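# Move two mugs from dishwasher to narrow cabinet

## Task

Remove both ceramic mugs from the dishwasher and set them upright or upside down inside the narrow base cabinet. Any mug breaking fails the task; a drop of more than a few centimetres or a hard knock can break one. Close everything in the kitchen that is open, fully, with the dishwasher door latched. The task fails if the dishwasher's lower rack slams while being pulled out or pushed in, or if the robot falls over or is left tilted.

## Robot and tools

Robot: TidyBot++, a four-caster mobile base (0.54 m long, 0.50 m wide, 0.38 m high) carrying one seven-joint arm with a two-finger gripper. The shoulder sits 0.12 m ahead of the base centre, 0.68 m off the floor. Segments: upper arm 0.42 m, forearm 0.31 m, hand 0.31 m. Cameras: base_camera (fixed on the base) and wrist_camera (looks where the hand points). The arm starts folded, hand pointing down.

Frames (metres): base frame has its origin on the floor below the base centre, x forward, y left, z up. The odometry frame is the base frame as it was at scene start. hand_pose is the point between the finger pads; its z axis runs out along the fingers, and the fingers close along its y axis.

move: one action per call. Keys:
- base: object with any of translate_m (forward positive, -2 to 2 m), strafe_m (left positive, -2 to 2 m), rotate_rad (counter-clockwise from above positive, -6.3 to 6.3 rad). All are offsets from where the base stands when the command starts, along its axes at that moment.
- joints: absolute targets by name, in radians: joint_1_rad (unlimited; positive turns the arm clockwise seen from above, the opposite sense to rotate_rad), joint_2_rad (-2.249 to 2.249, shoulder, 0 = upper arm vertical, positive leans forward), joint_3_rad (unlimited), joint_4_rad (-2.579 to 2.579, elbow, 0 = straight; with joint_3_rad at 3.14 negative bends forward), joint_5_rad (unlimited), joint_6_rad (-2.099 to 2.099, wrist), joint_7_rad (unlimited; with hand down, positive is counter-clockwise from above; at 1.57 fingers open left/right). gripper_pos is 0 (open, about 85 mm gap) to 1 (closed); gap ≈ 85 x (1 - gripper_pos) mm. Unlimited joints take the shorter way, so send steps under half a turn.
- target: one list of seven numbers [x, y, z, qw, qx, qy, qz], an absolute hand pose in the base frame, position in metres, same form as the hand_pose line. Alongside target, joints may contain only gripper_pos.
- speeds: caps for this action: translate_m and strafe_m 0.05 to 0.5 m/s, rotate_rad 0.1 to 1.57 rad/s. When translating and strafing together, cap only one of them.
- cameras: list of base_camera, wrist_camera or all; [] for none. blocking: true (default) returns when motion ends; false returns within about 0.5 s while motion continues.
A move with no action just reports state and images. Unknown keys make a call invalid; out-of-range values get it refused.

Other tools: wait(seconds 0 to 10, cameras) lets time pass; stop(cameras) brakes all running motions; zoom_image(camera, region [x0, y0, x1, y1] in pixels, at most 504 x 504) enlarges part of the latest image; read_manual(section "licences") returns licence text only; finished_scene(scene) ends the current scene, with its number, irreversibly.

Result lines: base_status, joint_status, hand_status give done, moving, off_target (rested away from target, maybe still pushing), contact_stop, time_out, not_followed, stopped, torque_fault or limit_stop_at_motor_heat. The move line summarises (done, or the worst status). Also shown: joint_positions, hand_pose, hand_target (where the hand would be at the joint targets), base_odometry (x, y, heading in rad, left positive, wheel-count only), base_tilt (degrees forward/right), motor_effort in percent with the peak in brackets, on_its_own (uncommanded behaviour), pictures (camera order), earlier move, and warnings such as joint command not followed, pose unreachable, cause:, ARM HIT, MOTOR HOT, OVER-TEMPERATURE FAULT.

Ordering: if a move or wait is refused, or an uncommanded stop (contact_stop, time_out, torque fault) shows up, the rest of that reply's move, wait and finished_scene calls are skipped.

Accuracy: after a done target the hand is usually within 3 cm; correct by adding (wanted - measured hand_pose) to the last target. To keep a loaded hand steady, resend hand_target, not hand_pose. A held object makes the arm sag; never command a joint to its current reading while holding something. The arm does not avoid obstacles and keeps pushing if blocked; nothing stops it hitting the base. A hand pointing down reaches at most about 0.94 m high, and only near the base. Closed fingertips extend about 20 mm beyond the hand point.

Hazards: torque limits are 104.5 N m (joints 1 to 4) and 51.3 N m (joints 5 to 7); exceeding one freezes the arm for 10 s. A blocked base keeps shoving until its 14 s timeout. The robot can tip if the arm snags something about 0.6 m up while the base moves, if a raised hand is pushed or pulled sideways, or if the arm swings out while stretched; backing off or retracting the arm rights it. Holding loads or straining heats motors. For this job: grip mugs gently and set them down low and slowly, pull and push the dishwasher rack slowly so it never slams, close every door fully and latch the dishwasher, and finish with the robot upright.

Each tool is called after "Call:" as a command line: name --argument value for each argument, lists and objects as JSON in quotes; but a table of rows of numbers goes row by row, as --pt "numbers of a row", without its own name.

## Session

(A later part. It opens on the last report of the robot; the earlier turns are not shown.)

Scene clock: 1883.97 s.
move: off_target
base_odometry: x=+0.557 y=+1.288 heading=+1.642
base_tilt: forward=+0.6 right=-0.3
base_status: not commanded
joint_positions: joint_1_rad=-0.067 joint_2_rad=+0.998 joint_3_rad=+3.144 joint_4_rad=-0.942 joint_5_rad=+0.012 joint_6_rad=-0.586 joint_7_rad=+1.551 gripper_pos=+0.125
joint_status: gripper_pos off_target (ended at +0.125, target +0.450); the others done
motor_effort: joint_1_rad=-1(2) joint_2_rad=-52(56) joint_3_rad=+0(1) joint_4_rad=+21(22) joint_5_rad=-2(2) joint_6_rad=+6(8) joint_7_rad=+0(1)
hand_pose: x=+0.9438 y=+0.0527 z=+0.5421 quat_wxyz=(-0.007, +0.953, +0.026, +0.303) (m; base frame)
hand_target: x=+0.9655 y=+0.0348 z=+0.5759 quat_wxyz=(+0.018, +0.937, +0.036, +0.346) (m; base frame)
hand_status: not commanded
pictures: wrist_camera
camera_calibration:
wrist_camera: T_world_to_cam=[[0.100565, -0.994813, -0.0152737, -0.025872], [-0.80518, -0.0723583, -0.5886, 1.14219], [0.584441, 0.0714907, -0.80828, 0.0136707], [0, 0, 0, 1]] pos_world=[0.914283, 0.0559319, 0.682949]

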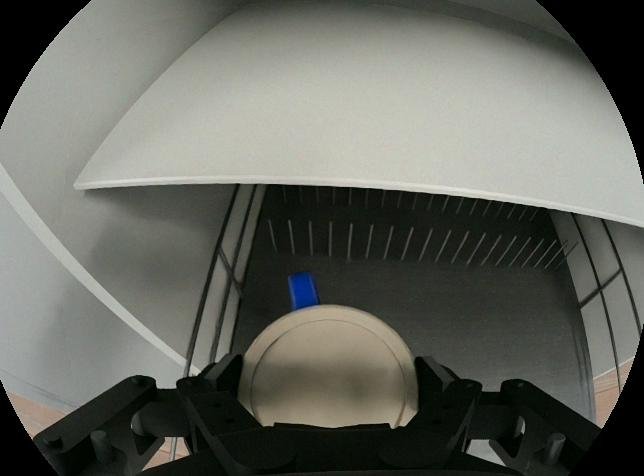

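Call:
move --joints '{"joint_1_rad": -0.056, "joint_2_rad": 0.957, "joint_3_rad": 3.1416, "joint_4_rad": -0.934, "joint_5_rad": 0.09, "joint_6_rad": -0.525, "joint_7_rad": 1.53, "gripper_pos": 0.45}' --cameras '[]'

Call:
move --base '{"translate_m": -0.15}' --speeds '{"translate_m": 0.1}' --cameras '["all"]'

Scene clock: 1892.20 s.
move: off_target
base_odometry: x=+0.557 y=+1.288 heading=+1.642
base_tilt: forward=+0.6 right=-0.3
base_status: not commanded
joint_positions: joint_1_rad=-0.067 joint_2_rad=+0.983 joint_3_rad=+3.144 joint_4_rad=-0.943 joint_5_rad=+0.012 joint_6_rad=-0.586 joint_7_rad=+1.551 gripper_pos=+0.125
joint_status: gripper_pos off_target (ended at +0.125, target +0.450); the others done
motor_effort: joint_1_rad=-1(2) joint_2_rad=-52(55) joint_3_rad=-1(1) joint_4_rad=+21(23) joint_5_rad=-2(2) joint_6_rad=+8(8) joint_7_rad=+0(1)
hand_pose: x=+0.9456 y=+0.0529 z=+0.5540 quat_wxyz=(-0.007, +0.950, +0.026, +0.310) (m; base frame)
hand_target: x=+0.9675 y=+0.0349 z=+0.5929 quat_wxyz=(+0.018, +0.934, +0.036, +0.356) (m; base frame)
hand_status: not commanded
pictures: none
No camera images: "cameras" was empty.

Scene clock: 1894.23 s.
move: done
base_odometry: x=+0.567 y=+1.139 heading=+1.643
base_tilt: forward=+0.6 right=-0.3
base_status: done
joint_positions: joint_1_rad=-0.067 joint_2_rad=+0.982 joint_3_rad=+3.144 joint_4_rad=-0.944 joint_5_rad=+0.013 joint_6_rad=-0.585 joint_7_rad=+1.551 gripper_pos=+0.125
joint_status: not commanded
motor_effort: joint_1_rad=-1(2) joint_2_rad=-52(54) joint_3_rad=-1(1) joint_4_rad=+22(23) joint_5_rad=-2(3) joint_6_rad=+7(8) joint_7_rad=+0(1)
hand_pose: x=+0.9456 y=+0.0528 z=+0.5548 quat_wxyz=(-0.007, +0.950, +0.026, +0.310) (m; base frame)
hand_target: x=+0.9675 y=+0.0349 z=+0.5929 quat_wxyz=(+0.018, +0.934, +0.036, +0.356) (m; base frame)
hand_status: not commanded
pictures: base_camera, wrist_camera
camera_calibration:
wrist_camera: T_world_to_cam=[[0.100804, -0.994799, -0.0145799, -0.0264449], [-0.796032, -0.0718545, -0.600975, 1.14929], [0.596802, 0.0721866, -0.799135, 0.00612904], [0, 0, 0, 1]] pos_world=[0.913876, 0.0558316, 0.695204]

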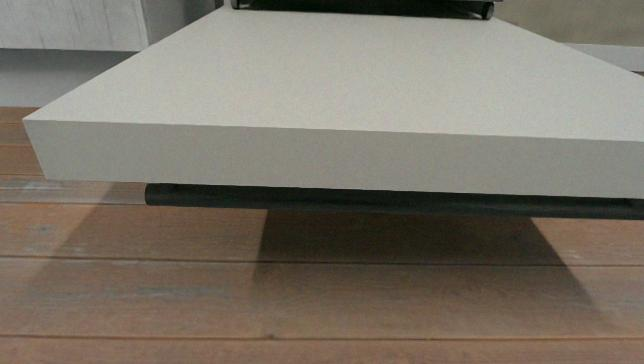

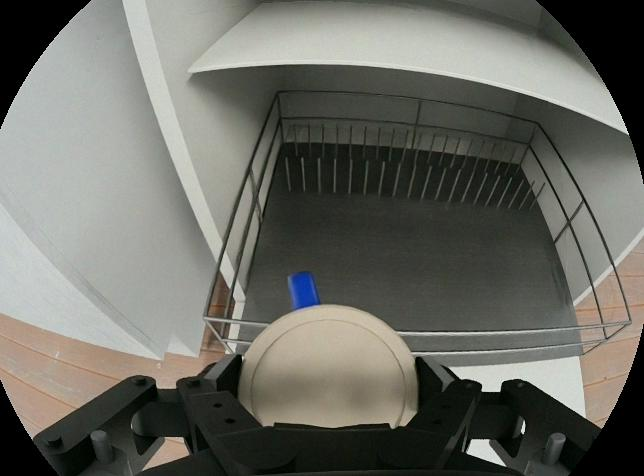

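Call:
move --base '{"translate_m": -0.126}' --speeds '{"translate_m": 0.15}' --cameras '[]'

Call:
move --joints '{"joint_1_rad": -0.056, "joint_2_rad": 1.13, "joint_3_rad": 3.1416, "joint_4_rad": -1.027, "joint_5_rad": 0.09, "joint_6_rad": -0.525, "joint_7_rad": 1.53, "gripper_pos": 0.45}' --cameras '["all"]'

Scene clock: 1953.70 s.
move: done
base_odometry: x=+0.576 y=+1.013 heading=+1.644
base_tilt: forward=+0.6 right=-0.3
base_status: done
joint_positions: joint_1_rad=-0.066 joint_2_rad=+0.981 joint_3_rad=+3.144 joint_4_rad=-0.944 joint_5_rad=+0.013 joint_6_rad=-0.584 joint_7_rad=+1.551 gripper_pos=+0.125
joint_status: not commanded
motor_effort: joint_1_rad=-1(3) joint_2_rad=-52(54) joint_3_rad=+0(1) joint_4_rad=+22(22) joint_5_rad=-1(2) joint_6_rad=+7(8) joint_7_rad=+0(1)
hand_pose: x=+0.9456 y=+0.0527 z=+0.5553 quat_wxyz=(-0.007, +0.950, +0.026, +0.311) (m; base frame)
hand_target: x=+0.9675 y=+0.0349 z=+0.5929 quat_wxyz=(+0.018, +0.934, +0.036, +0.356) (m; base frame)
hand_status: not commanded
pictures: none
No camera images: "cameras" was empty.

Scene clock: 1955.23 s.
move: off_target
base_odometry: x=+0.576 y=+1.013 heading=+1.644
base_tilt: forward=+0.6 right=-0.4
base_status: not commanded
joint_positions: joint_1_rad=-0.066 joint_2_rad=+1.142 joint_3_rad=+3.144 joint_4_rad=-1.044 joint_5_rad=+0.013 joint_6_rad=-0.580 joint_7_rad=+1.551 gripper_pos=+0.125
joint_status: gripper_pos off_target (ended at +0.125, target +0.450); the others done
motor_effort: joint_1_rad=-1(2) joint_2_rad=-51(58) joint_3_rad=-1(2) joint_4_rad=+18(22) joint_5_rad=-2(3) joint_6_rad=+4(7) joint_7_rad=+0(1)
hand_pose: x=+0.8711 y=+0.0477 z=+0.3860 quat_wxyz=(-0.002, +0.982, +0.027, +0.187) (m; base frame)
hand_target: x=+0.8993 y=+0.0311 z=+0.4089 quat_wxyz=(+0.020, +0.972, +0.040, +0.229) (m; base frame)
hand_status: not commanded
pictures: base_camera, wrist_camera
camera_calibration:
wrist_camera: T_world_to_cam=[[0.095695, -0.995147, -0.0229137, -0.0187958], [-0.921484, -0.079859, -0.380119, 1.01265], [0.376444, 0.0574901, -0.924654, 0.157129], [0, 0, 0, 1]] pos_world=[0.875788, 0.0531312, 0.529786]

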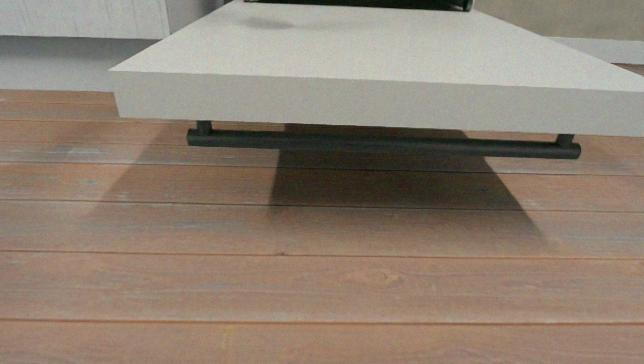

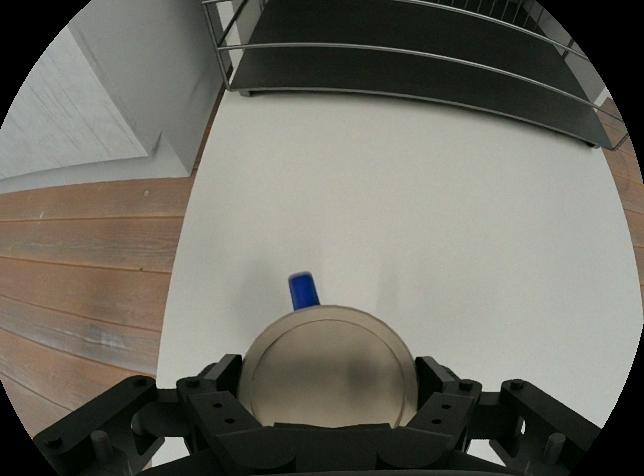

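Call:
move --joints '{"joint_1_rad": -0.056, "joint_2_rad": 1.183, "joint_3_rad": 3.1416, "joint_4_rad": -1.074, "joint_5_rad": 0.09, "joint_6_rad": -0.383, "joint_7_rad": 1.53, "gripper_pos": 0.45}' --cameras '["wrist_camera"]'

Scene clock: 1967.60 s.
move: off_target
base_odometry: x=+0.576 y=+1.013 heading=+1.644
base_tilt: forward=+0.5 right=-0.3
base_status: not commanded
joint_positions: joint_1_rad=-0.066 joint_2_rad=+1.179 joint_3_rad=+3.144 joint_4_rad=-1.076 joint_5_rad=+0.013 joint_6_rad=-0.440 joint_7_rad=+1.551 gripper_pos=+0.125
joint_status: gripper_pos off_target (ended at +0.125, target +0.450); the others done
motor_effort: joint_1_rad=-1(1) joint_2_rad=-51(54) joint_3_rad=-1(2) joint_4_rad=+18(19) joint_5_rad=-2(2) joint_6_rad=+4(6) joint_7_rad=+0(1)
hand_pose: x=+0.8840 y=+0.0490 z=+0.3625 quat_wxyz=(-0.004, +0.975, +0.027, +0.221) (m; base frame)
hand_target: x=+0.9010 y=+0.0347 z=+0.3691 quat_wxyz=(+0.015, +0.967, +0.044, +0.249) (m; base frame)
hand_status: not commanded
pictures: wrist_camera
camera_calibration:
wrist_camera: T_world_to_cam=[[0.0988623, -0.994865, -0.0216739, -0.0224262], [-0.892829, -0.0790627, -0.443403, 1.01316], [0.439413, 0.063187, -0.89606, 0.0641534], [0, 0, 0, 1]] pos_world=[0.878605, 0.0537385, 0.506237]

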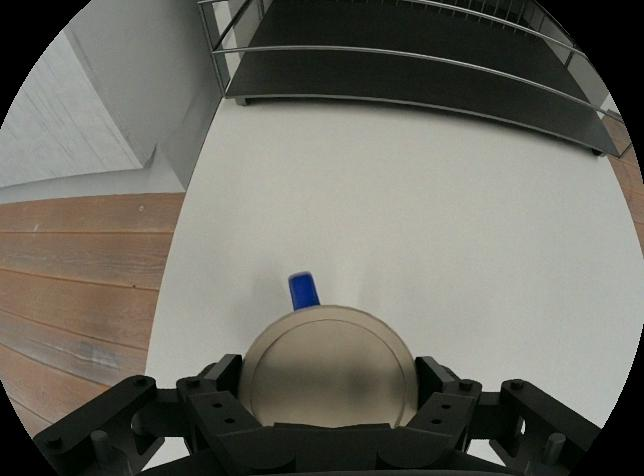

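Call:
move --joints '{"joint_2_rad": 1.207}' --cameras '[]'

Call:
move --joints '{"joint_2_rad": 1.219}' --cameras '["wrist_camera"]'

Scene clock: 1978.37 s.
move: done
base_odometry: x=+0.576 y=+1.013 heading=+1.644
base_tilt: forward=+0.6 right=-0.4
base_status: not commanded
joint_positions: joint_1_rad=-0.066 joint_2_rad=+1.199 joint_3_rad=+3.144 joint_4_rad=-1.078 joint_5_rad=+0.013 joint_6_rad=-0.440 joint_7_rad=+1.551 gripper_pos=+0.125
joint_status: all done
motor_effort: joint_1_rad=-1(1) joint_2_rad=-51(53) joint_3_rad=-1(1) joint_4_rad=+17(18) joint_5_rad=-1(2) joint_6_rad=+5(6) joint_7_rad=+0(1)
hand_pose: x=+0.8769 y=+0.0485 z=+0.3473 quat_wxyz=(-0.004, +0.977, +0.027, +0.211) (m; base frame)
hand_target: x=+0.8932 y=+0.0343 z=+0.3504 quat_wxyz=(+0.015, +0.970, +0.044, +0.237) (m; base frame)
hand_status: not commanded
pictures: none
No camera images: "cameras" was empty.

Scene clock: 1979.00 s.
move: done
base_odometry: x=+0.576 y=+1.013 heading=+1.644
base_tilt: forward=+0.6 right=-0.4
base_status: not commanded
joint_positions: joint_1_rad=-0.066 joint_2_rad=+1.208 joint_3_rad=+3.144 joint_4_rad=-1.078 joint_5_rad=+0.013 joint_6_rad=-0.440 joint_7_rad=+1.551 gripper_pos=+0.125
joint_status: all done
motor_effort: joint_1_rad=-1(1) joint_2_rad=-51(52) joint_3_rad=-1(1) joint_4_rad=+17(17) joint_5_rad=-1(2) joint_6_rad=+4(5) joint_7_rad=+0(0)
hand_pose: x=+0.8738 y=+0.0483 z=+0.3404 quat_wxyz=(-0.004, +0.978, +0.028, +0.206) (m; base frame)
hand_target: x=+0.8892 y=+0.0341 z=+0.3412 quat_wxyz=(+0.015, +0.972, +0.044, +0.231) (m; base frame)
hand_status: not commanded
pictures: wrist_camera
camera_calibration:
wrist_camera: T_world_to_cam=[[0.0982342, -0.994906, -0.022621, -0.0217184], [-0.905687, -0.0799588, -0.416337, 0.99635], [0.412408, 0.0613861, -0.908929, 0.0769068], [0, 0, 0, 1]] pos_world=[0.872799, 0.0533382, 0.484229]

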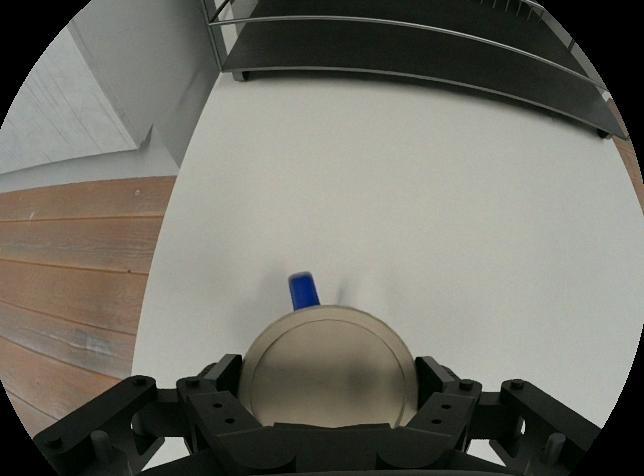

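Call:
move --joints '{"joint_2_rad": 1.229}' --cameras '[]'

Call:
move --joints '{"joint_2_rad": 1.237}' --cameras '["wrist_camera"]'

Scene clock: 1982.77 s.
move: done
base_odometry: x=+0.576 y=+1.013 heading=+1.644
base_tilt: forward=+0.6 right=-0.3
base_status: not commanded
joint_positions: joint_1_rad=-0.066 joint_2_rad=+1.217 joint_3_rad=+3.144 joint_4_rad=-1.078 joint_5_rad=+0.013 joint_6_rad=-0.440 joint_7_rad=+1.551 gripper_pos=+0.125
joint_status: all done
motor_effort: joint_1_rad=-1(1) joint_2_rad=-52(52) joint_3_rad=+0(1) joint_4_rad=+17(17) joint_5_rad=-2(2) joint_6_rad=+4(5) joint_7_rad=+0(1)
hand_pose: x=+0.8707 y=+0.0481 z=+0.3336 quat_wxyz=(-0.004, +0.979, +0.028, +0.202) (m; base frame)
hand_target: x=+0.8858 y=+0.0339 z=+0.3335 quat_wxyz=(+0.015, +0.973, +0.044, +0.227) (m; base frame)
hand_status: not commanded
pictures: none
No camera images: "cameras" was empty.

Scene clock: 1983.33 s.
move: done
base_odometry: x=+0.576 y=+1.013 heading=+1.644
base_tilt: forward=+0.6 right=-0.4
base_status: not commanded
joint_positions: joint_1_rad=-0.066 joint_2_rad=+1.224 joint_3_rad=+3.144 joint_4_rad=-1.078 joint_5_rad=+0.013 joint_6_rad=-0.440 joint_7_rad=+1.551 gripper_pos=+0.125
joint_status: all done
motor_effort: joint_1_rad=-1(1) joint_2_rad=-51(52) joint_3_rad=-1(1) joint_4_rad=+17(17) joint_5_rad=-2(2) joint_6_rad=+5(5) joint_7_rad=+0(1)
hand_pose: x=+0.8682 y=+0.0479 z=+0.3281 quat_wxyz=(-0.003, +0.980, +0.028, +0.198) (m; base frame)
hand_target: x=+0.8830 y=+0.0337 z=+0.3273 quat_wxyz=(+0.015, +0.974, +0.044, +0.223) (m; base frame)
hand_status: not commanded
pictures: wrist_camera
camera_calibration:
wrist_camera: T_world_to_cam=[[0.0978229, -0.994935, -0.0231394, -0.0213662], [-0.912318, -0.0803617, -0.40152, 0.987023], [0.397627, 0.0603883, -0.915558, 0.0831799], [0, 0, 0, 1]] pos_world=[0.869494, 0.0530377, 0.471971]

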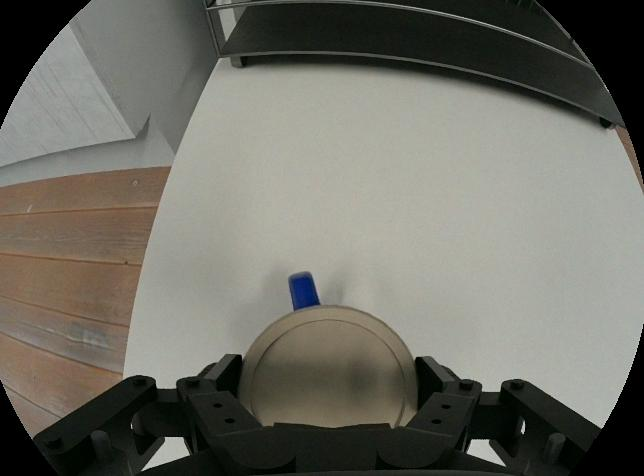

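Call:
move --joints '{"joint_2_rad": 1.249, "joint_6_rad": -0.368}' --cameras '[]'

Call:
move --joints '{"joint_2_rad": 1.257}' --cameras '["wrist_camera"]'

Scene clock: 1987.90 s.
move: done
base_odometry: x=+0.576 y=+1.013 heading=+1.644
base_tilt: forward=+0.6 right=-0.3
base_status: not commanded
joint_positions: joint_1_rad=-0.066 joint_2_rad=+1.227 joint_3_rad=+3.144 joint_4_rad=-1.078 joint_5_rad=+0.013 joint_6_rad=-0.428 joint_7_rad=+1.551 gripper_pos=+0.125
joint_status: all done
motor_effort: joint_1_rad=-1(1) joint_2_rad=-48(51) joint_3_rad=-1(1) joint_4_rad=+15(17) joint_5_rad=-2(2) joint_6_rad=+4(6) joint_7_rad=+0(1)
hand_pose: x=+0.8706 y=+0.0481 z=+0.3273 quat_wxyz=(-0.004, +0.979, +0.028, +0.203) (m; base frame)
hand_target: x=+0.8829 y=+0.0341 z=+0.3202 quat_wxyz=(+0.014, +0.973, +0.045, +0.224) (m; base frame)
hand_status: not commanded
pictures: none
No camera images: "cameras" was empty.

Scene clock: 1988.37 s.
move: done
base_odometry: x=+0.576 y=+1.013 heading=+1.644
base_tilt: forward=+0.5 right=-0.3
base_status: not commanded
joint_positions: joint_1_rad=-0.066 joint_2_rad=+1.227 joint_3_rad=+3.144 joint_4_rad=-1.078 joint_5_rad=+0.013 joint_6_rad=-0.428 joint_7_rad=+1.551 gripper_pos=+0.125
joint_status: all done
motor_effort: joint_1_rad=-1(1) joint_2_rad=-45(49) joint_3_rad=-1(1) joint_4_rad=+15(15) joint_5_rad=-1(2) joint_6_rad=+5(5) joint_7_rad=+0(0)
hand_pose: x=+0.8706 y=+0.0481 z=+0.3272 quat_wxyz=(-0.004, +0.979, +0.028, +0.203) (m; base frame)
hand_target: x=+0.8799 y=+0.0339 z=+0.3141 quat_wxyz=(+0.014, +0.974, +0.045, +0.220) (m; base frame)
hand_status: not commanded
pictures: wrist_camera
camera_calibration:
wrist_camera: T_world_to_cam=[[0.0982239, -0.9949, -0.0229257, -0.0218476], [-0.908613, -0.0802606, -0.409855, 0.988343], [0.405924, 0.0610881, -0.911863, 0.0728485], [0, 0, 0, 1]] pos_world=[0.870596, 0.0531386, 0.471004]

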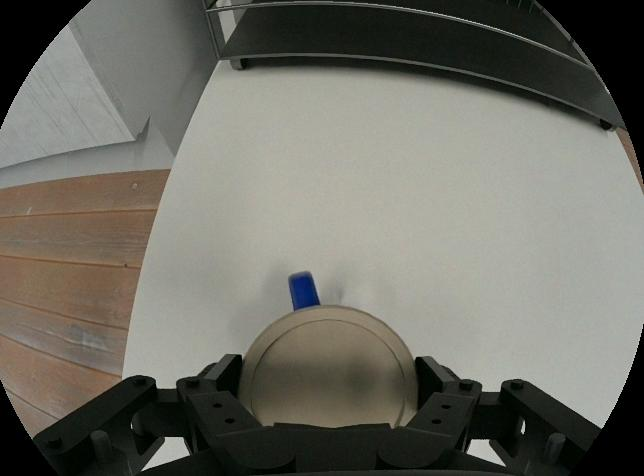

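Call:
move --joints '{"joint_2_rad": 1.243}' --cameras '[]'

Call:
move --joints '{"gripper_pos": 0.0}' --cameras '["wrist_camera"]'

Scene clock: 1992.77 s.
move: done
base_odometry: x=+0.576 y=+1.013 heading=+1.644
base_tilt: forward=+0.6 right=-0.3
base_status: not commanded
joint_positions: joint_1_rad=-0.066 joint_2_rad=+1.227 joint_3_rad=+3.144 joint_4_rad=-1.078 joint_5_rad=+0.013 joint_6_rad=-0.428 joint_7_rad=+1.551 gripper_pos=+0.125
joint_status: all done
motor_effort: joint_1_rad=-1(1) joint_2_rad=-46(47) joint_3_rad=-1(1) joint_4_rad=+15(15) joint_5_rad=-1(2) joint_6_rad=+4(5) joint_7_rad=+0(1)
hand_pose: x=+0.8706 y=+0.0481 z=+0.3272 quat_wxyz=(-0.004, +0.979, +0.028, +0.203) (m; base frame)
hand_target: x=+0.8850 y=+0.0342 z=+0.3248 quat_wxyz=(+0.014, +0.973, +0.045, +0.227) (m; base frame)
hand_status: not commanded
pictures: none
No camera images: "cameras" was empty.

Scene clock: 1993.60 s.
move: done
base_odometry: x=+0.576 y=+1.013 heading=+1.644
base_tilt: forward=+0.5 right=-0.4
base_status: not commanded
joint_positions: joint_1_rad=-0.066 joint_2_rad=+1.228 joint_3_rad=+3.144 joint_4_rad=-1.078 joint_5_rad=+0.013 joint_6_rad=-0.424 joint_7_rad=+1.551 gripper_pos=+0.000
joint_status: all done
motor_effort: joint_1_rad=-1(2) joint_2_rad=-47(51) joint_3_rad=-1(1) joint_4_rad=+15(16) joint_5_rad=-1(2) joint_6_rad=+3(5) joint_7_rad=+0(0)
hand_pose: x=+0.8716 y=+0.0482 z=+0.3272 quat_wxyz=(-0.004, +0.978, +0.028, +0.205) (m; base frame)
hand_target: x=+0.8850 y=+0.0342 z=+0.3248 quat_wxyz=(+0.014, +0.973, +0.045, +0.227) (m; base frame)
hand_status: not commanded
pictures: wrist_camera
camera_calibration:
wrist_camera: T_world_to_cam=[[0.0983382, -0.99489, -0.0228729, -0.021912], [-0.907081, -0.080158, -0.413253, 0.988982], [0.409308, 0.0613861, -0.910329, 0.0690065], [0, 0, 0, 1]] pos_world=[0.870997, 0.0532388, 0.471017]

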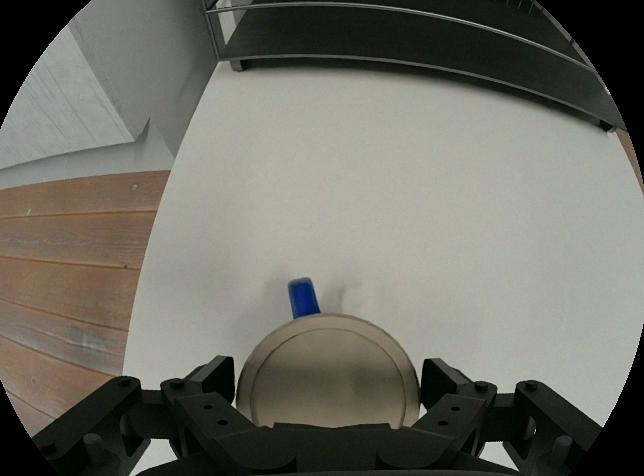

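Call:
move --joints '{"joint_6_rad": -0.268}' --cameras '[]'

Call:
move --joints '{"joint_2_rad": 1.205, "joint_4_rad": -1.205, "joint_6_rad": -0.176}' --cameras '["wrist_camera"]'

Scene clock: 2035.80 s.
move: done
base_odometry: x=+0.576 y=+1.013 heading=+1.644
base_tilt: forward=+0.6 right=-0.3
base_status: not commanded
joint_positions: joint_1_rad=-0.066 joint_2_rad=+1.228 joint_3_rad=+3.144 joint_4_rad=-1.077 joint_5_rad=+0.013 joint_6_rad=-0.309 joint_7_rad=+1.551 gripper_pos=+0.000
joint_status: all done
motor_effort: joint_1_rad=-1(1) joint_2_rad=-48(50) joint_3_rad=-1(1) joint_4_rad=+15(17) joint_5_rad=-2(2) joint_6_rad=+4(5) joint_7_rad=+0(1)
hand_pose: x=+0.9038 y=+0.0508 z=+0.3438 quat_wxyz=(-0.007, +0.965, +0.028, +0.261) (m; base frame)
hand_target: x=+0.9119 y=+0.0384 z=+0.3398 quat_wxyz=(+0.010, +0.960, +0.046, +0.275) (m; base frame)
hand_status: not commanded
pictures: none
No camera images: "cameras" was empty.

Scene clock: 2037.07 s.
move: done
base_odometry: x=+0.576 y=+1.013 heading=+1.644
base_tilt: forward=+0.6 right=-0.3
base_status: not commanded
joint_positions: joint_1_rad=-0.066 joint_2_rad=+1.212 joint_3_rad=+3.144 joint_4_rad=-1.197 joint_5_rad=+0.013 joint_6_rad=-0.235 joint_7_rad=+1.551 gripper_pos=+0.000
joint_status: all done
motor_effort: joint_1_rad=-1(1) joint_2_rad=-46(49) joint_3_rad=-1(1) joint_4_rad=+14(16) joint_5_rad=-1(2) joint_6_rad=+4(6) joint_7_rad=+0(0)
hand_pose: x=+0.8703 y=+0.0488 z=+0.3222 quat_wxyz=(-0.006, +0.969, +0.028, +0.246) (m; base frame)
hand_target: x=+0.8852 y=+0.0394 z=+0.3340 quat_wxyz=(+0.006, +0.960, +0.048, +0.275) (m; base frame)
hand_status: not commanded
pictures: wrist_camera
camera_calibration:
wrist_camera: T_world_to_cam=[[0.102157, -0.994534, -0.0216072, -0.0250831], [-0.868349, -0.0785564, -0.489693, 0.976723], [0.485318, 0.0687881, -0.871627, -0.0140238], [0, 0, 0, 1]] pos_world=[0.857505, 0.0527465, 0.465529]

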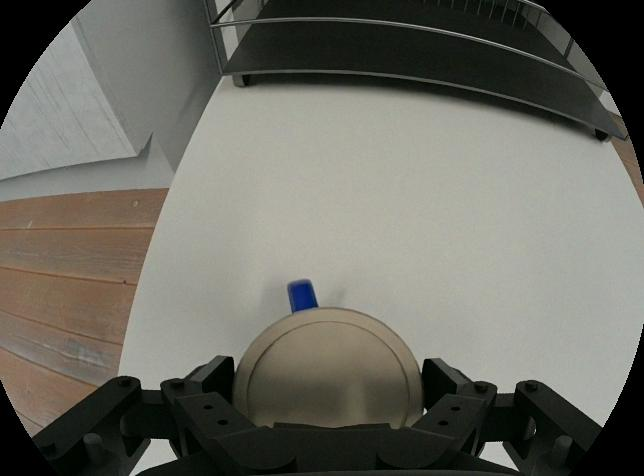

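Call:
move --joints '{"joint_6_rad": -0.076}' --cameras '[]'

Call:
move --joints '{"joint_2_rad": 1.205, "joint_4_rad": -1.306, "joint_6_rad": 0.014}' --cameras '["wrist_camera"]'

Scene clock: 2041.63 s.
move: done
base_odometry: x=+0.576 y=+1.013 heading=+1.644
base_tilt: forward=+0.5 right=-0.3
base_status: not commanded
joint_positions: joint_1_rad=-0.066 joint_2_rad=+1.206 joint_3_rad=+3.144 joint_4_rad=-1.200 joint_5_rad=+0.013 joint_6_rad=-0.119 joint_7_rad=+1.551 gripper_pos=+0.000
joint_status: all done
motor_effort: joint_1_rad=-1(1) joint_2_rad=-47(48) joint_3_rad=-1(1) joint_4_rad=+14(15) joint_5_rad=-2(2) joint_6_rad=+5(6) joint_7_rad=+0(1)
hand_pose: x=+0.9016 y=+0.0514 z=+0.3452 quat_wxyz=(-0.009, +0.952, +0.028, +0.304) (m; base frame)
hand_target: x=+0.9106 y=+0.0436 z=+0.3517 quat_wxyz=(+0.002, +0.945, +0.049, +0.322) (m; base frame)
hand_status: not commanded
pictures: none
No camera images: "cameras" was empty.

Scene clock: 2042.83 s.
move: done
base_odometry: x=+0.576 y=+1.013 heading=+1.644
base_tilt: forward=+0.6 right=-0.2
base_status: not commanded
joint_positions: joint_1_rad=-0.066 joint_2_rad=+1.205 joint_3_rad=+3.144 joint_4_rad=-1.299 joint_5_rad=+0.013 joint_6_rad=-0.045 joint_7_rad=+1.551 gripper_pos=+0.000
joint_status: all done
motor_effort: joint_1_rad=-1(1) joint_2_rad=-46(48) joint_3_rad=-1(1) joint_4_rad=+13(16) joint_5_rad=-1(2) joint_6_rad=+6(6) joint_7_rad=+0(1)
hand_pose: x=+0.8712 y=+0.0496 z=+0.3214 quat_wxyz=(-0.009, +0.956, +0.028, +0.292) (m; base frame)
hand_target: x=+0.8830 y=+0.0446 z=+0.3295 quat_wxyz=(-0.002, +0.947, +0.050, +0.317) (m; base frame)
hand_status: not commanded
pictures: wrist_camera
camera_calibration:
wrist_camera: T_world_to_cam=[[0.105821, -0.994189, -0.0197604, -0.0282237], [-0.818157, -0.0757552, -0.569983, 0.959124], [0.565174, 0.0764832, -0.821419, -0.101355], [0, 0, 0, 1]] pos_world=[0.844983, 0.0523509, 0.462872]

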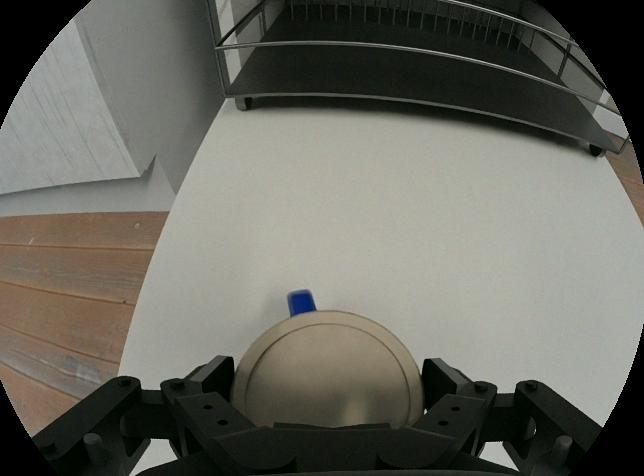

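Call:
move --joints '{"joint_6_rad": 0.114}' --cameras '[]'

Call:
move --joints '{"joint_2_rad": 1.24, "joint_4_rad": -1.389, "joint_6_rad": 0.197}' --cameras '["wrist_camera"]'

Scene clock: 2050.73 s.
move: done
base_odometry: x=+0.576 y=+1.013 heading=+1.644
base_tilt: forward=+0.6 right=-0.2
base_status: not commanded
joint_positions: joint_1_rad=-0.066 joint_2_rad=+1.201 joint_3_rad=+3.144 joint_4_rad=-1.302 joint_5_rad=+0.013 joint_6_rad=+0.071 joint_7_rad=+1.551 gripper_pos=+0.000
joint_status: all done
motor_effort: joint_1_rad=-1(1) joint_2_rad=-45(48) joint_3_rad=-1(1) joint_4_rad=+14(15) joint_5_rad=-1(2) joint_6_rad=+5(7) joint_7_rad=+0(1)
hand_pose: x=+0.9001 y=+0.0520 z=+0.3457 quat_wxyz=(-0.012, +0.937, +0.028, +0.347) (m; base frame)
hand_target: x=+0.9066 y=+0.0487 z=+0.3494 quat_wxyz=(-0.006, +0.930, +0.051, +0.364) (m; base frame)
hand_status: not commanded
pictures: none
No camera images: "cameras" was empty.

Scene clock: 2051.90 s.
move: done
base_odometry: x=+0.576 y=+1.013 heading=+1.644
base_tilt: forward=+0.6 right=-0.3
base_status: not commanded
joint_positions: joint_1_rad=-0.066 joint_2_rad=+1.218 joint_3_rad=+3.144 joint_4_rad=-1.381 joint_5_rad=+0.013 joint_6_rad=+0.141 joint_7_rad=+1.551 gripper_pos=+0.000
joint_status: all done
motor_effort: joint_1_rad=-1(1) joint_2_rad=-45(47) joint_3_rad=-1(1) joint_4_rad=+12(14) joint_5_rad=-1(2) joint_6_rad=+6(7) joint_7_rad=+0(1)
hand_pose: x=+0.8714 y=+0.0503 z=+0.3170 quat_wxyz=(-0.012, +0.942, +0.028, +0.335) (m; base frame)
hand_target: x=+0.8721 y=+0.0491 z=+0.3082 quat_wxyz=(-0.010, +0.936, +0.052, +0.347) (m; base frame)
hand_status: not commanded
pictures: wrist_camera
camera_calibration:
wrist_camera: T_world_to_cam=[[0.109037, -0.993878, -0.0178378, -0.0309962], [-0.762739, -0.0721448, -0.642669, 0.931337], [0.637448, 0.0836804, -0.765936, -0.186031], [0, 0, 0, 1]] pos_world=[0.832332, 0.0519519, 0.4555]

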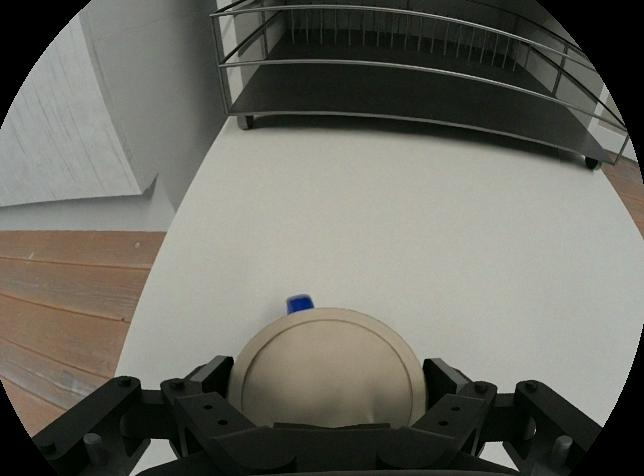

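Call:
move --joints '{"joint_6_rad": 0.287}' --cameras '[]'

Call:
move --joints '{"joint_2_rad": 1.256, "joint_4_rad": -1.459, "joint_6_rad": 0.368}' --cameras '["wrist_camera"]'

Scene clock: 2061.80 s.
move: done
base_odometry: x=+0.576 y=+1.013 heading=+1.644
base_tilt: forward=+0.6 right=-0.3
base_status: not commanded
joint_positions: joint_1_rad=-0.066 joint_2_rad=+1.218 joint_3_rad=+3.144 joint_4_rad=-1.384 joint_5_rad=+0.013 joint_6_rad=+0.244 joint_7_rad=+1.551 gripper_pos=+0.000
joint_status: all done
motor_effort: joint_1_rad=-1(1) joint_2_rad=-45(47) joint_3_rad=-1(1) joint_4_rad=+12(14) joint_5_rad=-1(3) joint_6_rad=+6(7) joint_7_rad=+0(1)
hand_pose: x=+0.8933 y=+0.0522 z=+0.3367 quat_wxyz=(-0.014, +0.924, +0.028, +0.381) (m; base frame)
hand_target: x=+0.8923 y=+0.0526 z=+0.3273 quat_wxyz=(-0.014, +0.920, +0.052, +0.389) (m; base frame)
hand_status: not commanded
pictures: none
No camera images: "cameras" was empty.

Scene clock: 2062.90 s.
move: done
base_odometry: x=+0.576 y=+1.013 heading=+1.644
base_tilt: forward=+0.5 right=-0.3
base_status: not commanded
joint_positions: joint_1_rad=-0.066 joint_2_rad=+1.230 joint_3_rad=+3.144 joint_4_rad=-1.450 joint_5_rad=+0.013 joint_6_rad=+0.312 joint_7_rad=+1.551 gripper_pos=+0.000
joint_status: all done
motor_effort: joint_1_rad=-1(1) joint_2_rad=-44(47) joint_3_rad=-1(1) joint_4_rad=+11(13) joint_5_rad=-2(3) joint_6_rad=+6(7) joint_7_rad=+0(1)
hand_pose: x=+0.8715 y=+0.0510 z=+0.3185 quat_wxyz=(-0.015, +0.926, +0.028, +0.377) (m; base frame)
hand_target: x=+0.8690 y=+0.0535 z=+0.3076 quat_wxyz=(-0.017, +0.921, +0.052, +0.386) (m; base frame)
hand_status: not commanded
pictures: wrist_camera
camera_calibration:
wrist_camera: T_world_to_cam=[[0.111839, -0.993603, -0.0156448, -0.0334193], [-0.701937, -0.0678457, -0.709, 0.900312], [0.703403, 0.0902755, -0.705035, -0.262229], [0, 0, 0, 1]] pos_world=[0.820153, 0.0515496, 0.452918]

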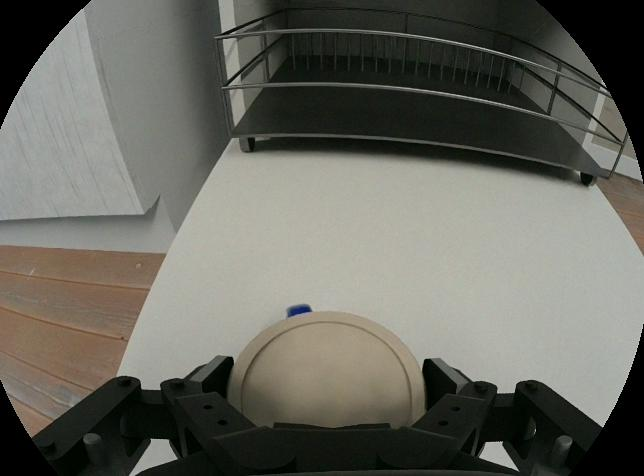

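Call:
move --joints '{"gripper_pos": 0.3}' --cameras '["wrist_camera"]'

Call:
move --joints '{"gripper_pos": 0.45}' --cameras '["wrist_camera"]'

Scene clock: 2071.50 s.
move: off_target
base_odometry: x=+0.576 y=+1.013 heading=+1.644
base_tilt: forward=+0.6 right=-0.4
base_status: not commanded
joint_positions: joint_1_rad=-0.066 joint_2_rad=+1.229 joint_3_rad=+3.144 joint_4_rad=-1.450 joint_5_rad=+0.013 joint_6_rad=+0.316 joint_7_rad=+1.551 gripper_pos=+0.109
joint_status: gripper_pos off_target (ended at +0.109, target +0.300)
motor_effort: joint_1_rad=+0(1) joint_2_rad=-42(47) joint_3_rad=-1(1) joint_4_rad=+11(13) joint_5_rad=-2(3) joint_6_rad=+7(7) joint_7_rad=+0(0)
hand_pose: x=+0.8723 y=+0.0512 z=+0.3195 quat_wxyz=(-0.015, +0.925, +0.028, +0.379) (m; base frame)
hand_target: x=+0.8690 y=+0.0535 z=+0.3076 quat_wxyz=(-0.017, +0.921, +0.052, +0.386) (m; base frame)
hand_status: not commanded
pictures: wrist_camera
camera_calibration:
wrist_camera: T_world_to_cam=[[0.111972, -0.993589, -0.0155933, -0.0335824], [-0.699373, -0.0676483, -0.711548, 0.90028], [0.705931, 0.0905787, -0.702464, -0.265121], [0, 0, 0, 1]] pos_world=[0.820549, 0.0515495, 0.453831]

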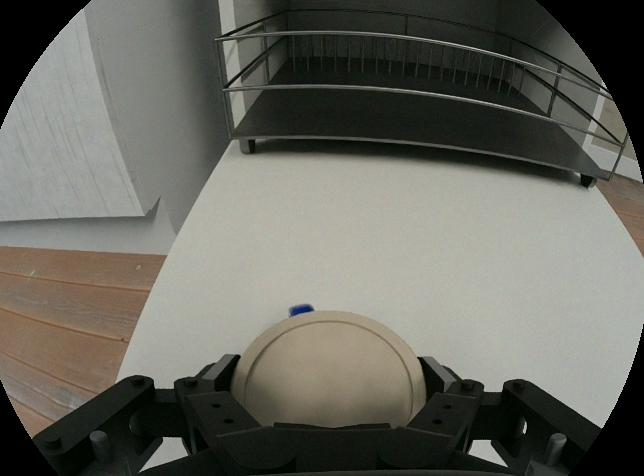

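Scene clock: 2072.07 s.
move: off_target
base_odometry: x=+0.576 y=+1.013 heading=+1.644
base_tilt: forward=+0.5 right=-0.4
base_status: not commanded
joint_positions: joint_1_rad=-0.066 joint_2_rad=+1.229 joint_3_rad=+3.144 joint_4_rad=-1.450 joint_5_rad=+0.013 joint_6_rad=+0.316 joint_7_rad=+1.551 gripper_pos=+0.109
joint_status: gripper_pos off_target (ended at +0.109, target +0.450)
motor_effort: joint_1_rad=+0(1) joint_2_rad=-42(42) joint_3_rad=-1(1) joint_4_rad=+10(11) joint_5_rad=-1(3) joint_6_rad=+5(6) joint_7_rad=+0(0)
hand_pose: x=+0.8723 y=+0.0512 z=+0.3195 quat_wxyz=(-0.015, +0.925, +0.028, +0.379) (m; base frame)
hand_target: x=+0.8690 y=+0.0535 z=+0.3076 quat_wxyz=(-0.017, +0.921, +0.052, +0.386) (m; base frame)
hand_status: not commanded
pictures: wrist_camera
camera_calibration:
wrist_camera: T_world_to_cam=[[0.111972, -0.993589, -0.0155933, -0.0335824], [-0.699373, -0.0676483, -0.711548, 0.90028], [0.705931, 0.0905787, -0.702464, -0.265121], [0, 0, 0, 1]] pos_world=[0.820549, 0.0515495, 0.453831]

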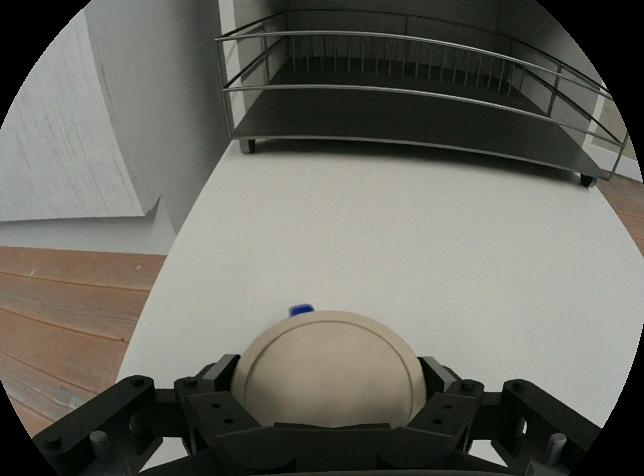

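Call:
move --joints '{"joint_1_rad": -0.056, "joint_2_rad": 1.059, "joint_3_rad": 3.1416, "joint_4_rad": -1.6, "joint_5_rad": 0.09, "joint_6_rad": 0.368, "joint_7_rad": 1.53, "gripper_pos": 0.45}' --cameras '["wrist_camera"]'

Scene clock: 2095.53 s.
move: off_target
base_odometry: x=+0.576 y=+1.013 heading=+1.644
base_tilt: forward=+0.5 right=-0.3
base_status: not commanded
joint_positions: joint_1_rad=-0.066 joint_2_rad=+1.074 joint_3_rad=+3.144 joint_4_rad=-1.600 joint_5_rad=+0.013 joint_6_rad=+0.316 joint_7_rad=+1.551 gripper_pos=+0.109
joint_status: gripper_pos off_target (ended at +0.109, target +0.450); the others done
motor_effort: joint_1_rad=-1(2) joint_2_rad=-46(49) joint_3_rad=-1(1) joint_4_rad=+13(15) joint_5_rad=+0(2) joint_6_rad=+8(9) joint_7_rad=+1(1)
hand_pose: x=+0.8489 y=+0.0495 z=+0.3815 quat_wxyz=(-0.015, +0.924, +0.028, +0.382) (m; base frame)
hand_target: x=+0.8635 y=+0.0532 z=+0.4039 quat_wxyz=(-0.017, +0.910, +0.052, +0.412) (m; base frame)
hand_status: not commanded
pictures: wrist_camera
camera_calibration:
wrist_camera: T_world_to_cam=[[0.111727, -0.993619, -0.0154691, -0.0313479], [-0.694576, -0.0669494, -0.716298, 0.925544], [0.710691, 0.0907742, -0.697623, -0.210752], [0, 0, 0, 1]] pos_world=[0.796142, 0.0499477, 0.515454]

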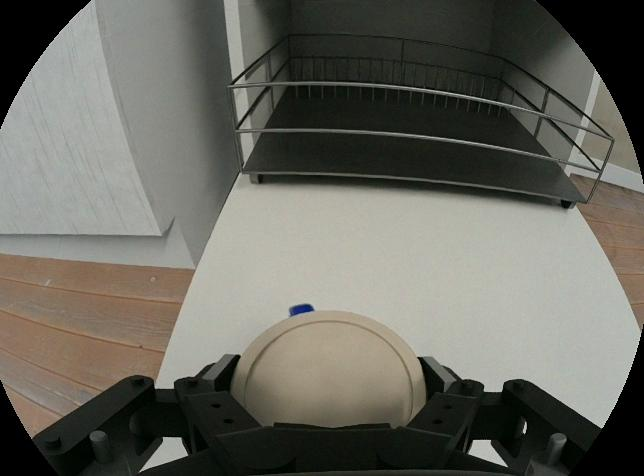

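Call:
move --joints '{"joint_1_rad": -0.056, "joint_2_rad": 0.6, "joint_3_rad": 3.1416, "joint_4_rad": -1.98, "joint_5_rad": 0.09, "joint_6_rad": 0.21, "joint_7_rad": 1.53, "gripper_pos": 0.45}' --cameras '[]'

Call:
move --joints '{"joint_1_rad": -0.056, "joint_2_rad": 0.16, "joint_3_rad": 3.1416, "joint_4_rad": -2.335, "joint_5_rad": 0.09, "joint_6_rad": 0.08, "joint_7_rad": 1.53, "gripper_pos": 0.45}' --cameras '["wrist_camera"]'

Scene clock: 2102.97 s.
move: off_target
base_odometry: x=+0.576 y=+1.013 heading=+1.644
base_tilt: forward=+0.6 right=-0.3
base_status: not commanded
joint_positions: joint_1_rad=-0.066 joint_2_rad=+0.623 joint_3_rad=+3.144 joint_4_rad=-1.979 joint_5_rad=+0.013 joint_6_rad=+0.252 joint_7_rad=+1.551 gripper_pos=+0.109
joint_status: gripper_pos off_target (ended at +0.109, target +0.450); the others done
motor_effort: joint_1_rad=-1(2) joint_2_rad=-36(48) joint_3_rad=+0(1) joint_4_rad=+14(16) joint_5_rad=-2(2) joint_6_rad=+9(10) joint_7_rad=+0(1)
hand_pose: x=+0.7460 y=+0.0425 z=+0.5349 quat_wxyz=(-0.015, +0.922, +0.027, +0.385) (m; base frame)
hand_target: x=+0.7394 y=+0.0420 z=+0.5397 quat_wxyz=(-0.010, +0.925, +0.051, +0.376) (m; base frame)
hand_status: not commanded
pictures: none
No camera images: "cameras" was empty.

Scene clock: 2104.60 s.
move: off_target
base_odometry: x=+0.576 y=+1.013 heading=+1.644
base_tilt: forward=+0.6 right=-0.3
base_status: not commanded
joint_positions: joint_1_rad=-0.066 joint_2_rad=+0.185 joint_3_rad=+3.144 joint_4_rad=-2.336 joint_5_rad=+0.013 joint_6_rad=+0.124 joint_7_rad=+1.551 gripper_pos=+0.109
joint_status: gripper_pos off_target (ended at +0.109, target +0.450); the others done
motor_effort: joint_1_rad=-1(2) joint_2_rad=-21(37) joint_3_rad=+0(2) joint_4_rad=+15(17) joint_5_rad=-1(3) joint_6_rad=+9(9) joint_7_rad=+0(1)
hand_pose: x=+0.5894 y=+0.0319 z=+0.6111 quat_wxyz=(-0.013, +0.931, +0.027, +0.364) (m; base frame)
hand_target: x=+0.5812 y=+0.0295 z=+0.6135 quat_wxyz=(-0.005, +0.933, +0.050, +0.355) (m; base frame)
hand_status: not commanded
pictures: wrist_camera
camera_calibration:
wrist_camera: T_world_to_cam=[[0.1085, -0.993951, -0.0169958, -0.0135546], [-0.722102, -0.0670514, -0.688529, 0.907836], [0.683225, 0.086978, -0.725009, 0.168518], [0, 0, 0, 1]] pos_world=[0.541885, 0.0327416, 0.747019]

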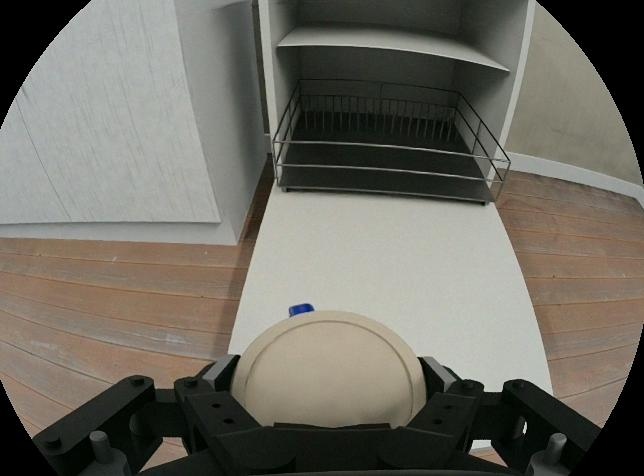

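Call:
move --base '{"rotate_rad": -1.577}' --speeds '{"rotate_rad": 0.7}' --cameras '["all"]'

Scene clock: 2110.83 s.
move: done
base_odometry: x=+0.576 y=+1.013 heading=+0.067
base_tilt: forward=+0.5 right=-0.4
base_status: done
joint_positions: joint_1_rad=-0.065 joint_2_rad=+0.185 joint_3_rad=+3.143 joint_4_rad=-2.336 joint_5_rad=+0.013 joint_6_rad=+0.123 joint_7_rad=+1.551 gripper_pos=+0.109
joint_status: not commanded
motor_effort: joint_1_rad=+0(3) joint_2_rad=-22(22) joint_3_rad=+0(3) joint_4_rad=+15(16) joint_5_rad=-1(2) joint_6_rad=+8(9) joint_7_rad=+0(1)
hand_pose: x=+0.5891 y=+0.0316 z=+0.6109 quat_wxyz=(-0.013, +0.931, +0.026, +0.363) (m; base frame)
hand_target: x=+0.5812 y=+0.0295 z=+0.6135 quat_wxyz=(-0.005, +0.933, +0.050, +0.355) (m; base frame)
hand_status: not commanded
pictures: base_camera, wrist_camera
camera_calibration:
wrist_camera: T_world_to_cam=[[0.107772, -0.994027, -0.0172175, -0.013284], [-0.722767, -0.0664471, -0.68789, 0.907537], [0.682636, 0.0865792, -0.725611, 0.169318], [0, 0, 0, 1]] pos_world=[0.541787, 0.0324391, 0.746916]

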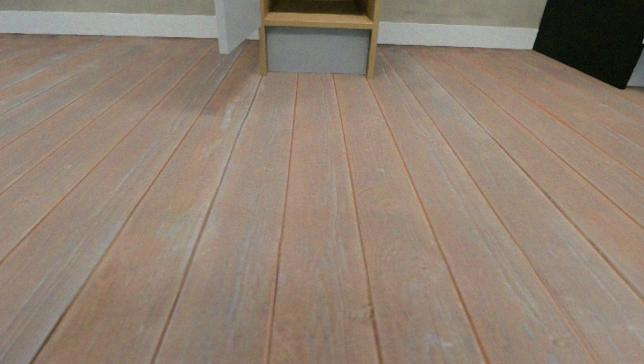

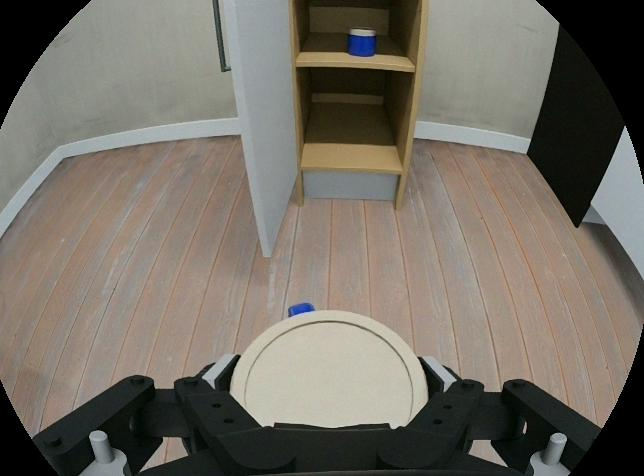

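Call:
move --base '{"translate_m": 0.40, "strafe_m": -0.053}' --speeds '{"translate_m": 0.25}' --cameras '["all"]'

Scene clock: 2154.77 s.
move: done
base_odometry: x=+0.979 y=+0.987 heading=+0.066
base_tilt: forward=+0.5 right=-0.3
base_status: done
joint_positions: joint_1_rad=-0.065 joint_2_rad=+0.182 joint_3_rad=+3.143 joint_4_rad=-2.340 joint_5_rad=+0.013 joint_6_rad=+0.120 joint_7_rad=+1.551 gripper_pos=+0.109
joint_status: not commanded
motor_effort: joint_1_rad=+0(1) joint_2_rad=-22(23) joint_3_rad=+0(1) joint_4_rad=+16(17) joint_5_rad=-1(2) joint_6_rad=+7(9) joint_7_rad=+0(1)
hand_pose: x=+0.5865 y=+0.0314 z=+0.6099 quat_wxyz=(-0.013, +0.932, +0.026, +0.361) (m; base frame)
hand_target: x=+0.5812 y=+0.0295 z=+0.6135 quat_wxyz=(-0.005, +0.933, +0.050, +0.355) (m; base frame)
hand_status: not commanded
pictures: base_camera, wrist_camera
camera_calibration:
wrist_camera: T_world_to_cam=[[0.107629, -0.994039, -0.0173822, -0.0129837], [-0.726071, -0.0666476, -0.684382, 0.904631], [0.679144, 0.0862801, -0.728916, 0.174384], [0, 0, 0, 1]] pos_world=[0.539792, 0.0323392, 0.745999]

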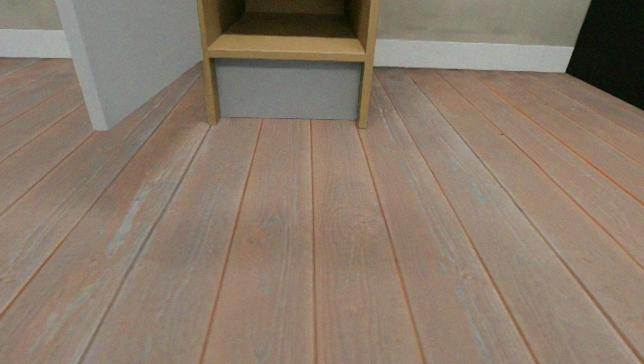

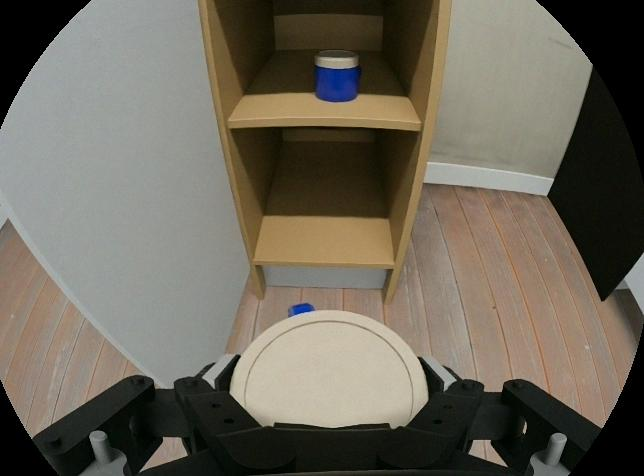

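Call:
move --joints '{"joint_1_rad": -0.056, "joint_2_rad": 0.869, "joint_3_rad": 3.1416, "joint_4_rad": -2.178, "joint_5_rad": 0.09, "joint_6_rad": 0.764, "joint_7_rad": 1.53, "gripper_pos": 0.45}' --cameras '["wrist_camera"]'

Scene clock: 2208.17 s.
move: off_target
base_odometry: x=+0.979 y=+0.987 heading=+0.066
base_tilt: forward=+0.6 right=-0.3
base_status: not commanded
joint_positions: joint_1_rad=-0.065 joint_2_rad=+0.859 joint_3_rad=+3.143 joint_4_rad=-2.205 joint_5_rad=+0.013 joint_6_rad=+0.691 joint_7_rad=+1.551 gripper_pos=+0.109
joint_status: gripper_pos off_target (ended at +0.109, target +0.450); the others done
motor_effort: joint_1_rad=-1(2) joint_2_rad=-35(37) joint_3_rad=-1(1) joint_4_rad=+6(16) joint_5_rad=-1(3) joint_6_rad=+8(9) joint_7_rad=+0(1)
hand_pose: x=+0.6770 y=+0.0392 z=+0.4195 quat_wxyz=(-0.017, +0.927, +0.026, +0.374) (m; base frame)
hand_target: x=+0.7027 y=+0.0535 z=+0.4370 quat_wxyz=(-0.035, +0.908, +0.049, +0.415) (m; base frame)
hand_status: not commanded
pictures: wrist_camera
camera_calibration:
wrist_camera: T_world_to_cam=[[0.111237, -0.993553, -0.0218612, -0.0188761], [-0.706183, -0.0635471, -0.705172, 0.835752], [0.699237, 0.0938789, -0.708699, -0.0488624], [0, 0, 0, 1]] pos_world=[0.626459, 0.0389423, 0.554307]

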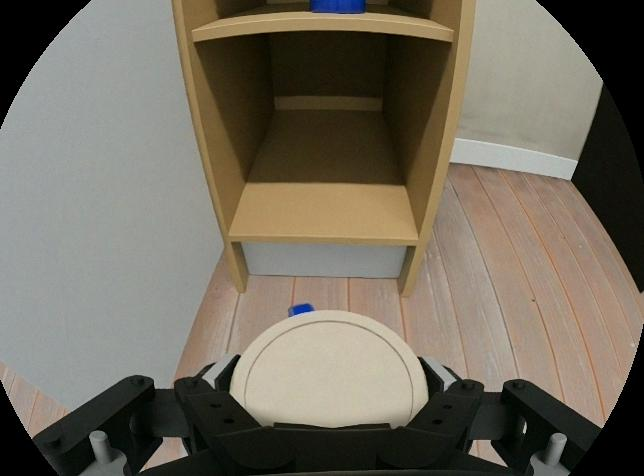

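Call:
move --joints '{"joint_1_rad": -0.056, "joint_2_rad": 1.25, "joint_3_rad": 3.1416, "joint_4_rad": -1.488, "joint_5_rad": 0.09, "joint_6_rad": 0.358, "joint_7_rad": 1.53, "gripper_pos": 0.45}' --cameras '["all"]'

Scene clock: 2217.60 s.
move: off_target
base_odometry: x=+0.979 y=+0.987 heading=+0.066
base_tilt: forward=+0.6 right=-0.3
base_status: not commanded
joint_positions: joint_1_rad=-0.065 joint_2_rad=+1.240 joint_3_rad=+3.143 joint_4_rad=-1.521 joint_5_rad=+0.013 joint_6_rad=+0.404 joint_7_rad=+1.551 gripper_pos=+0.109
joint_status: gripper_pos off_target (ended at +0.109, target +0.450); the others done
motor_effort: joint_1_rad=-1(2) joint_2_rad=-47(48) joint_3_rad=-1(2) joint_4_rad=+12(12) joint_5_rad=-1(3) joint_6_rad=+9(10) joint_7_rad=+0(1)
hand_pose: x=+0.8521 y=+0.0495 z=+0.3065 quat_wxyz=(-0.016, +0.924, +0.027, +0.382) (m; base frame)
hand_target: x=+0.8543 y=+0.0524 z=+0.2999 quat_wxyz=(-0.017, +0.927, +0.052, +0.371) (m; base frame)
hand_status: not commanded
pictures: base_camera, wrist_camera
camera_calibration:
wrist_camera: T_world_to_cam=[[0.111185, -0.993649, -0.0172963, -0.0319393], [-0.694558, -0.0652465, -0.716472, 0.874074], [0.710793, 0.0916743, -0.697401, -0.265614], [0, 0, 0, 1]] pos_world=[0.799443, 0.0496439, 0.440458]

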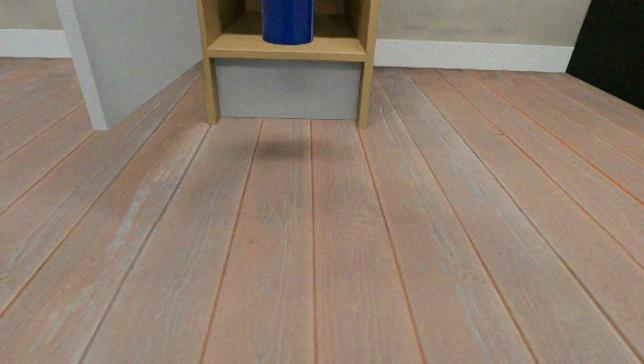

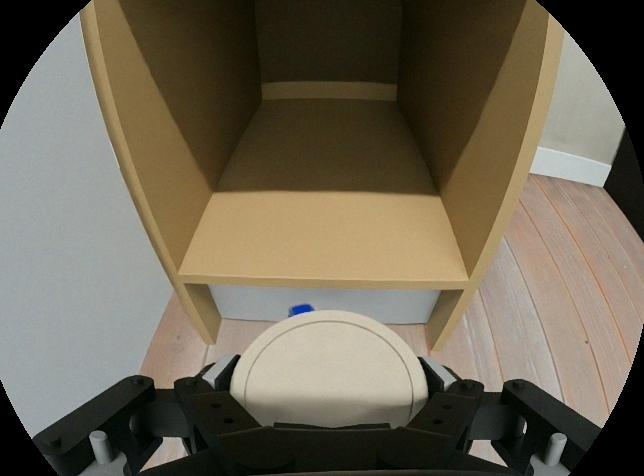

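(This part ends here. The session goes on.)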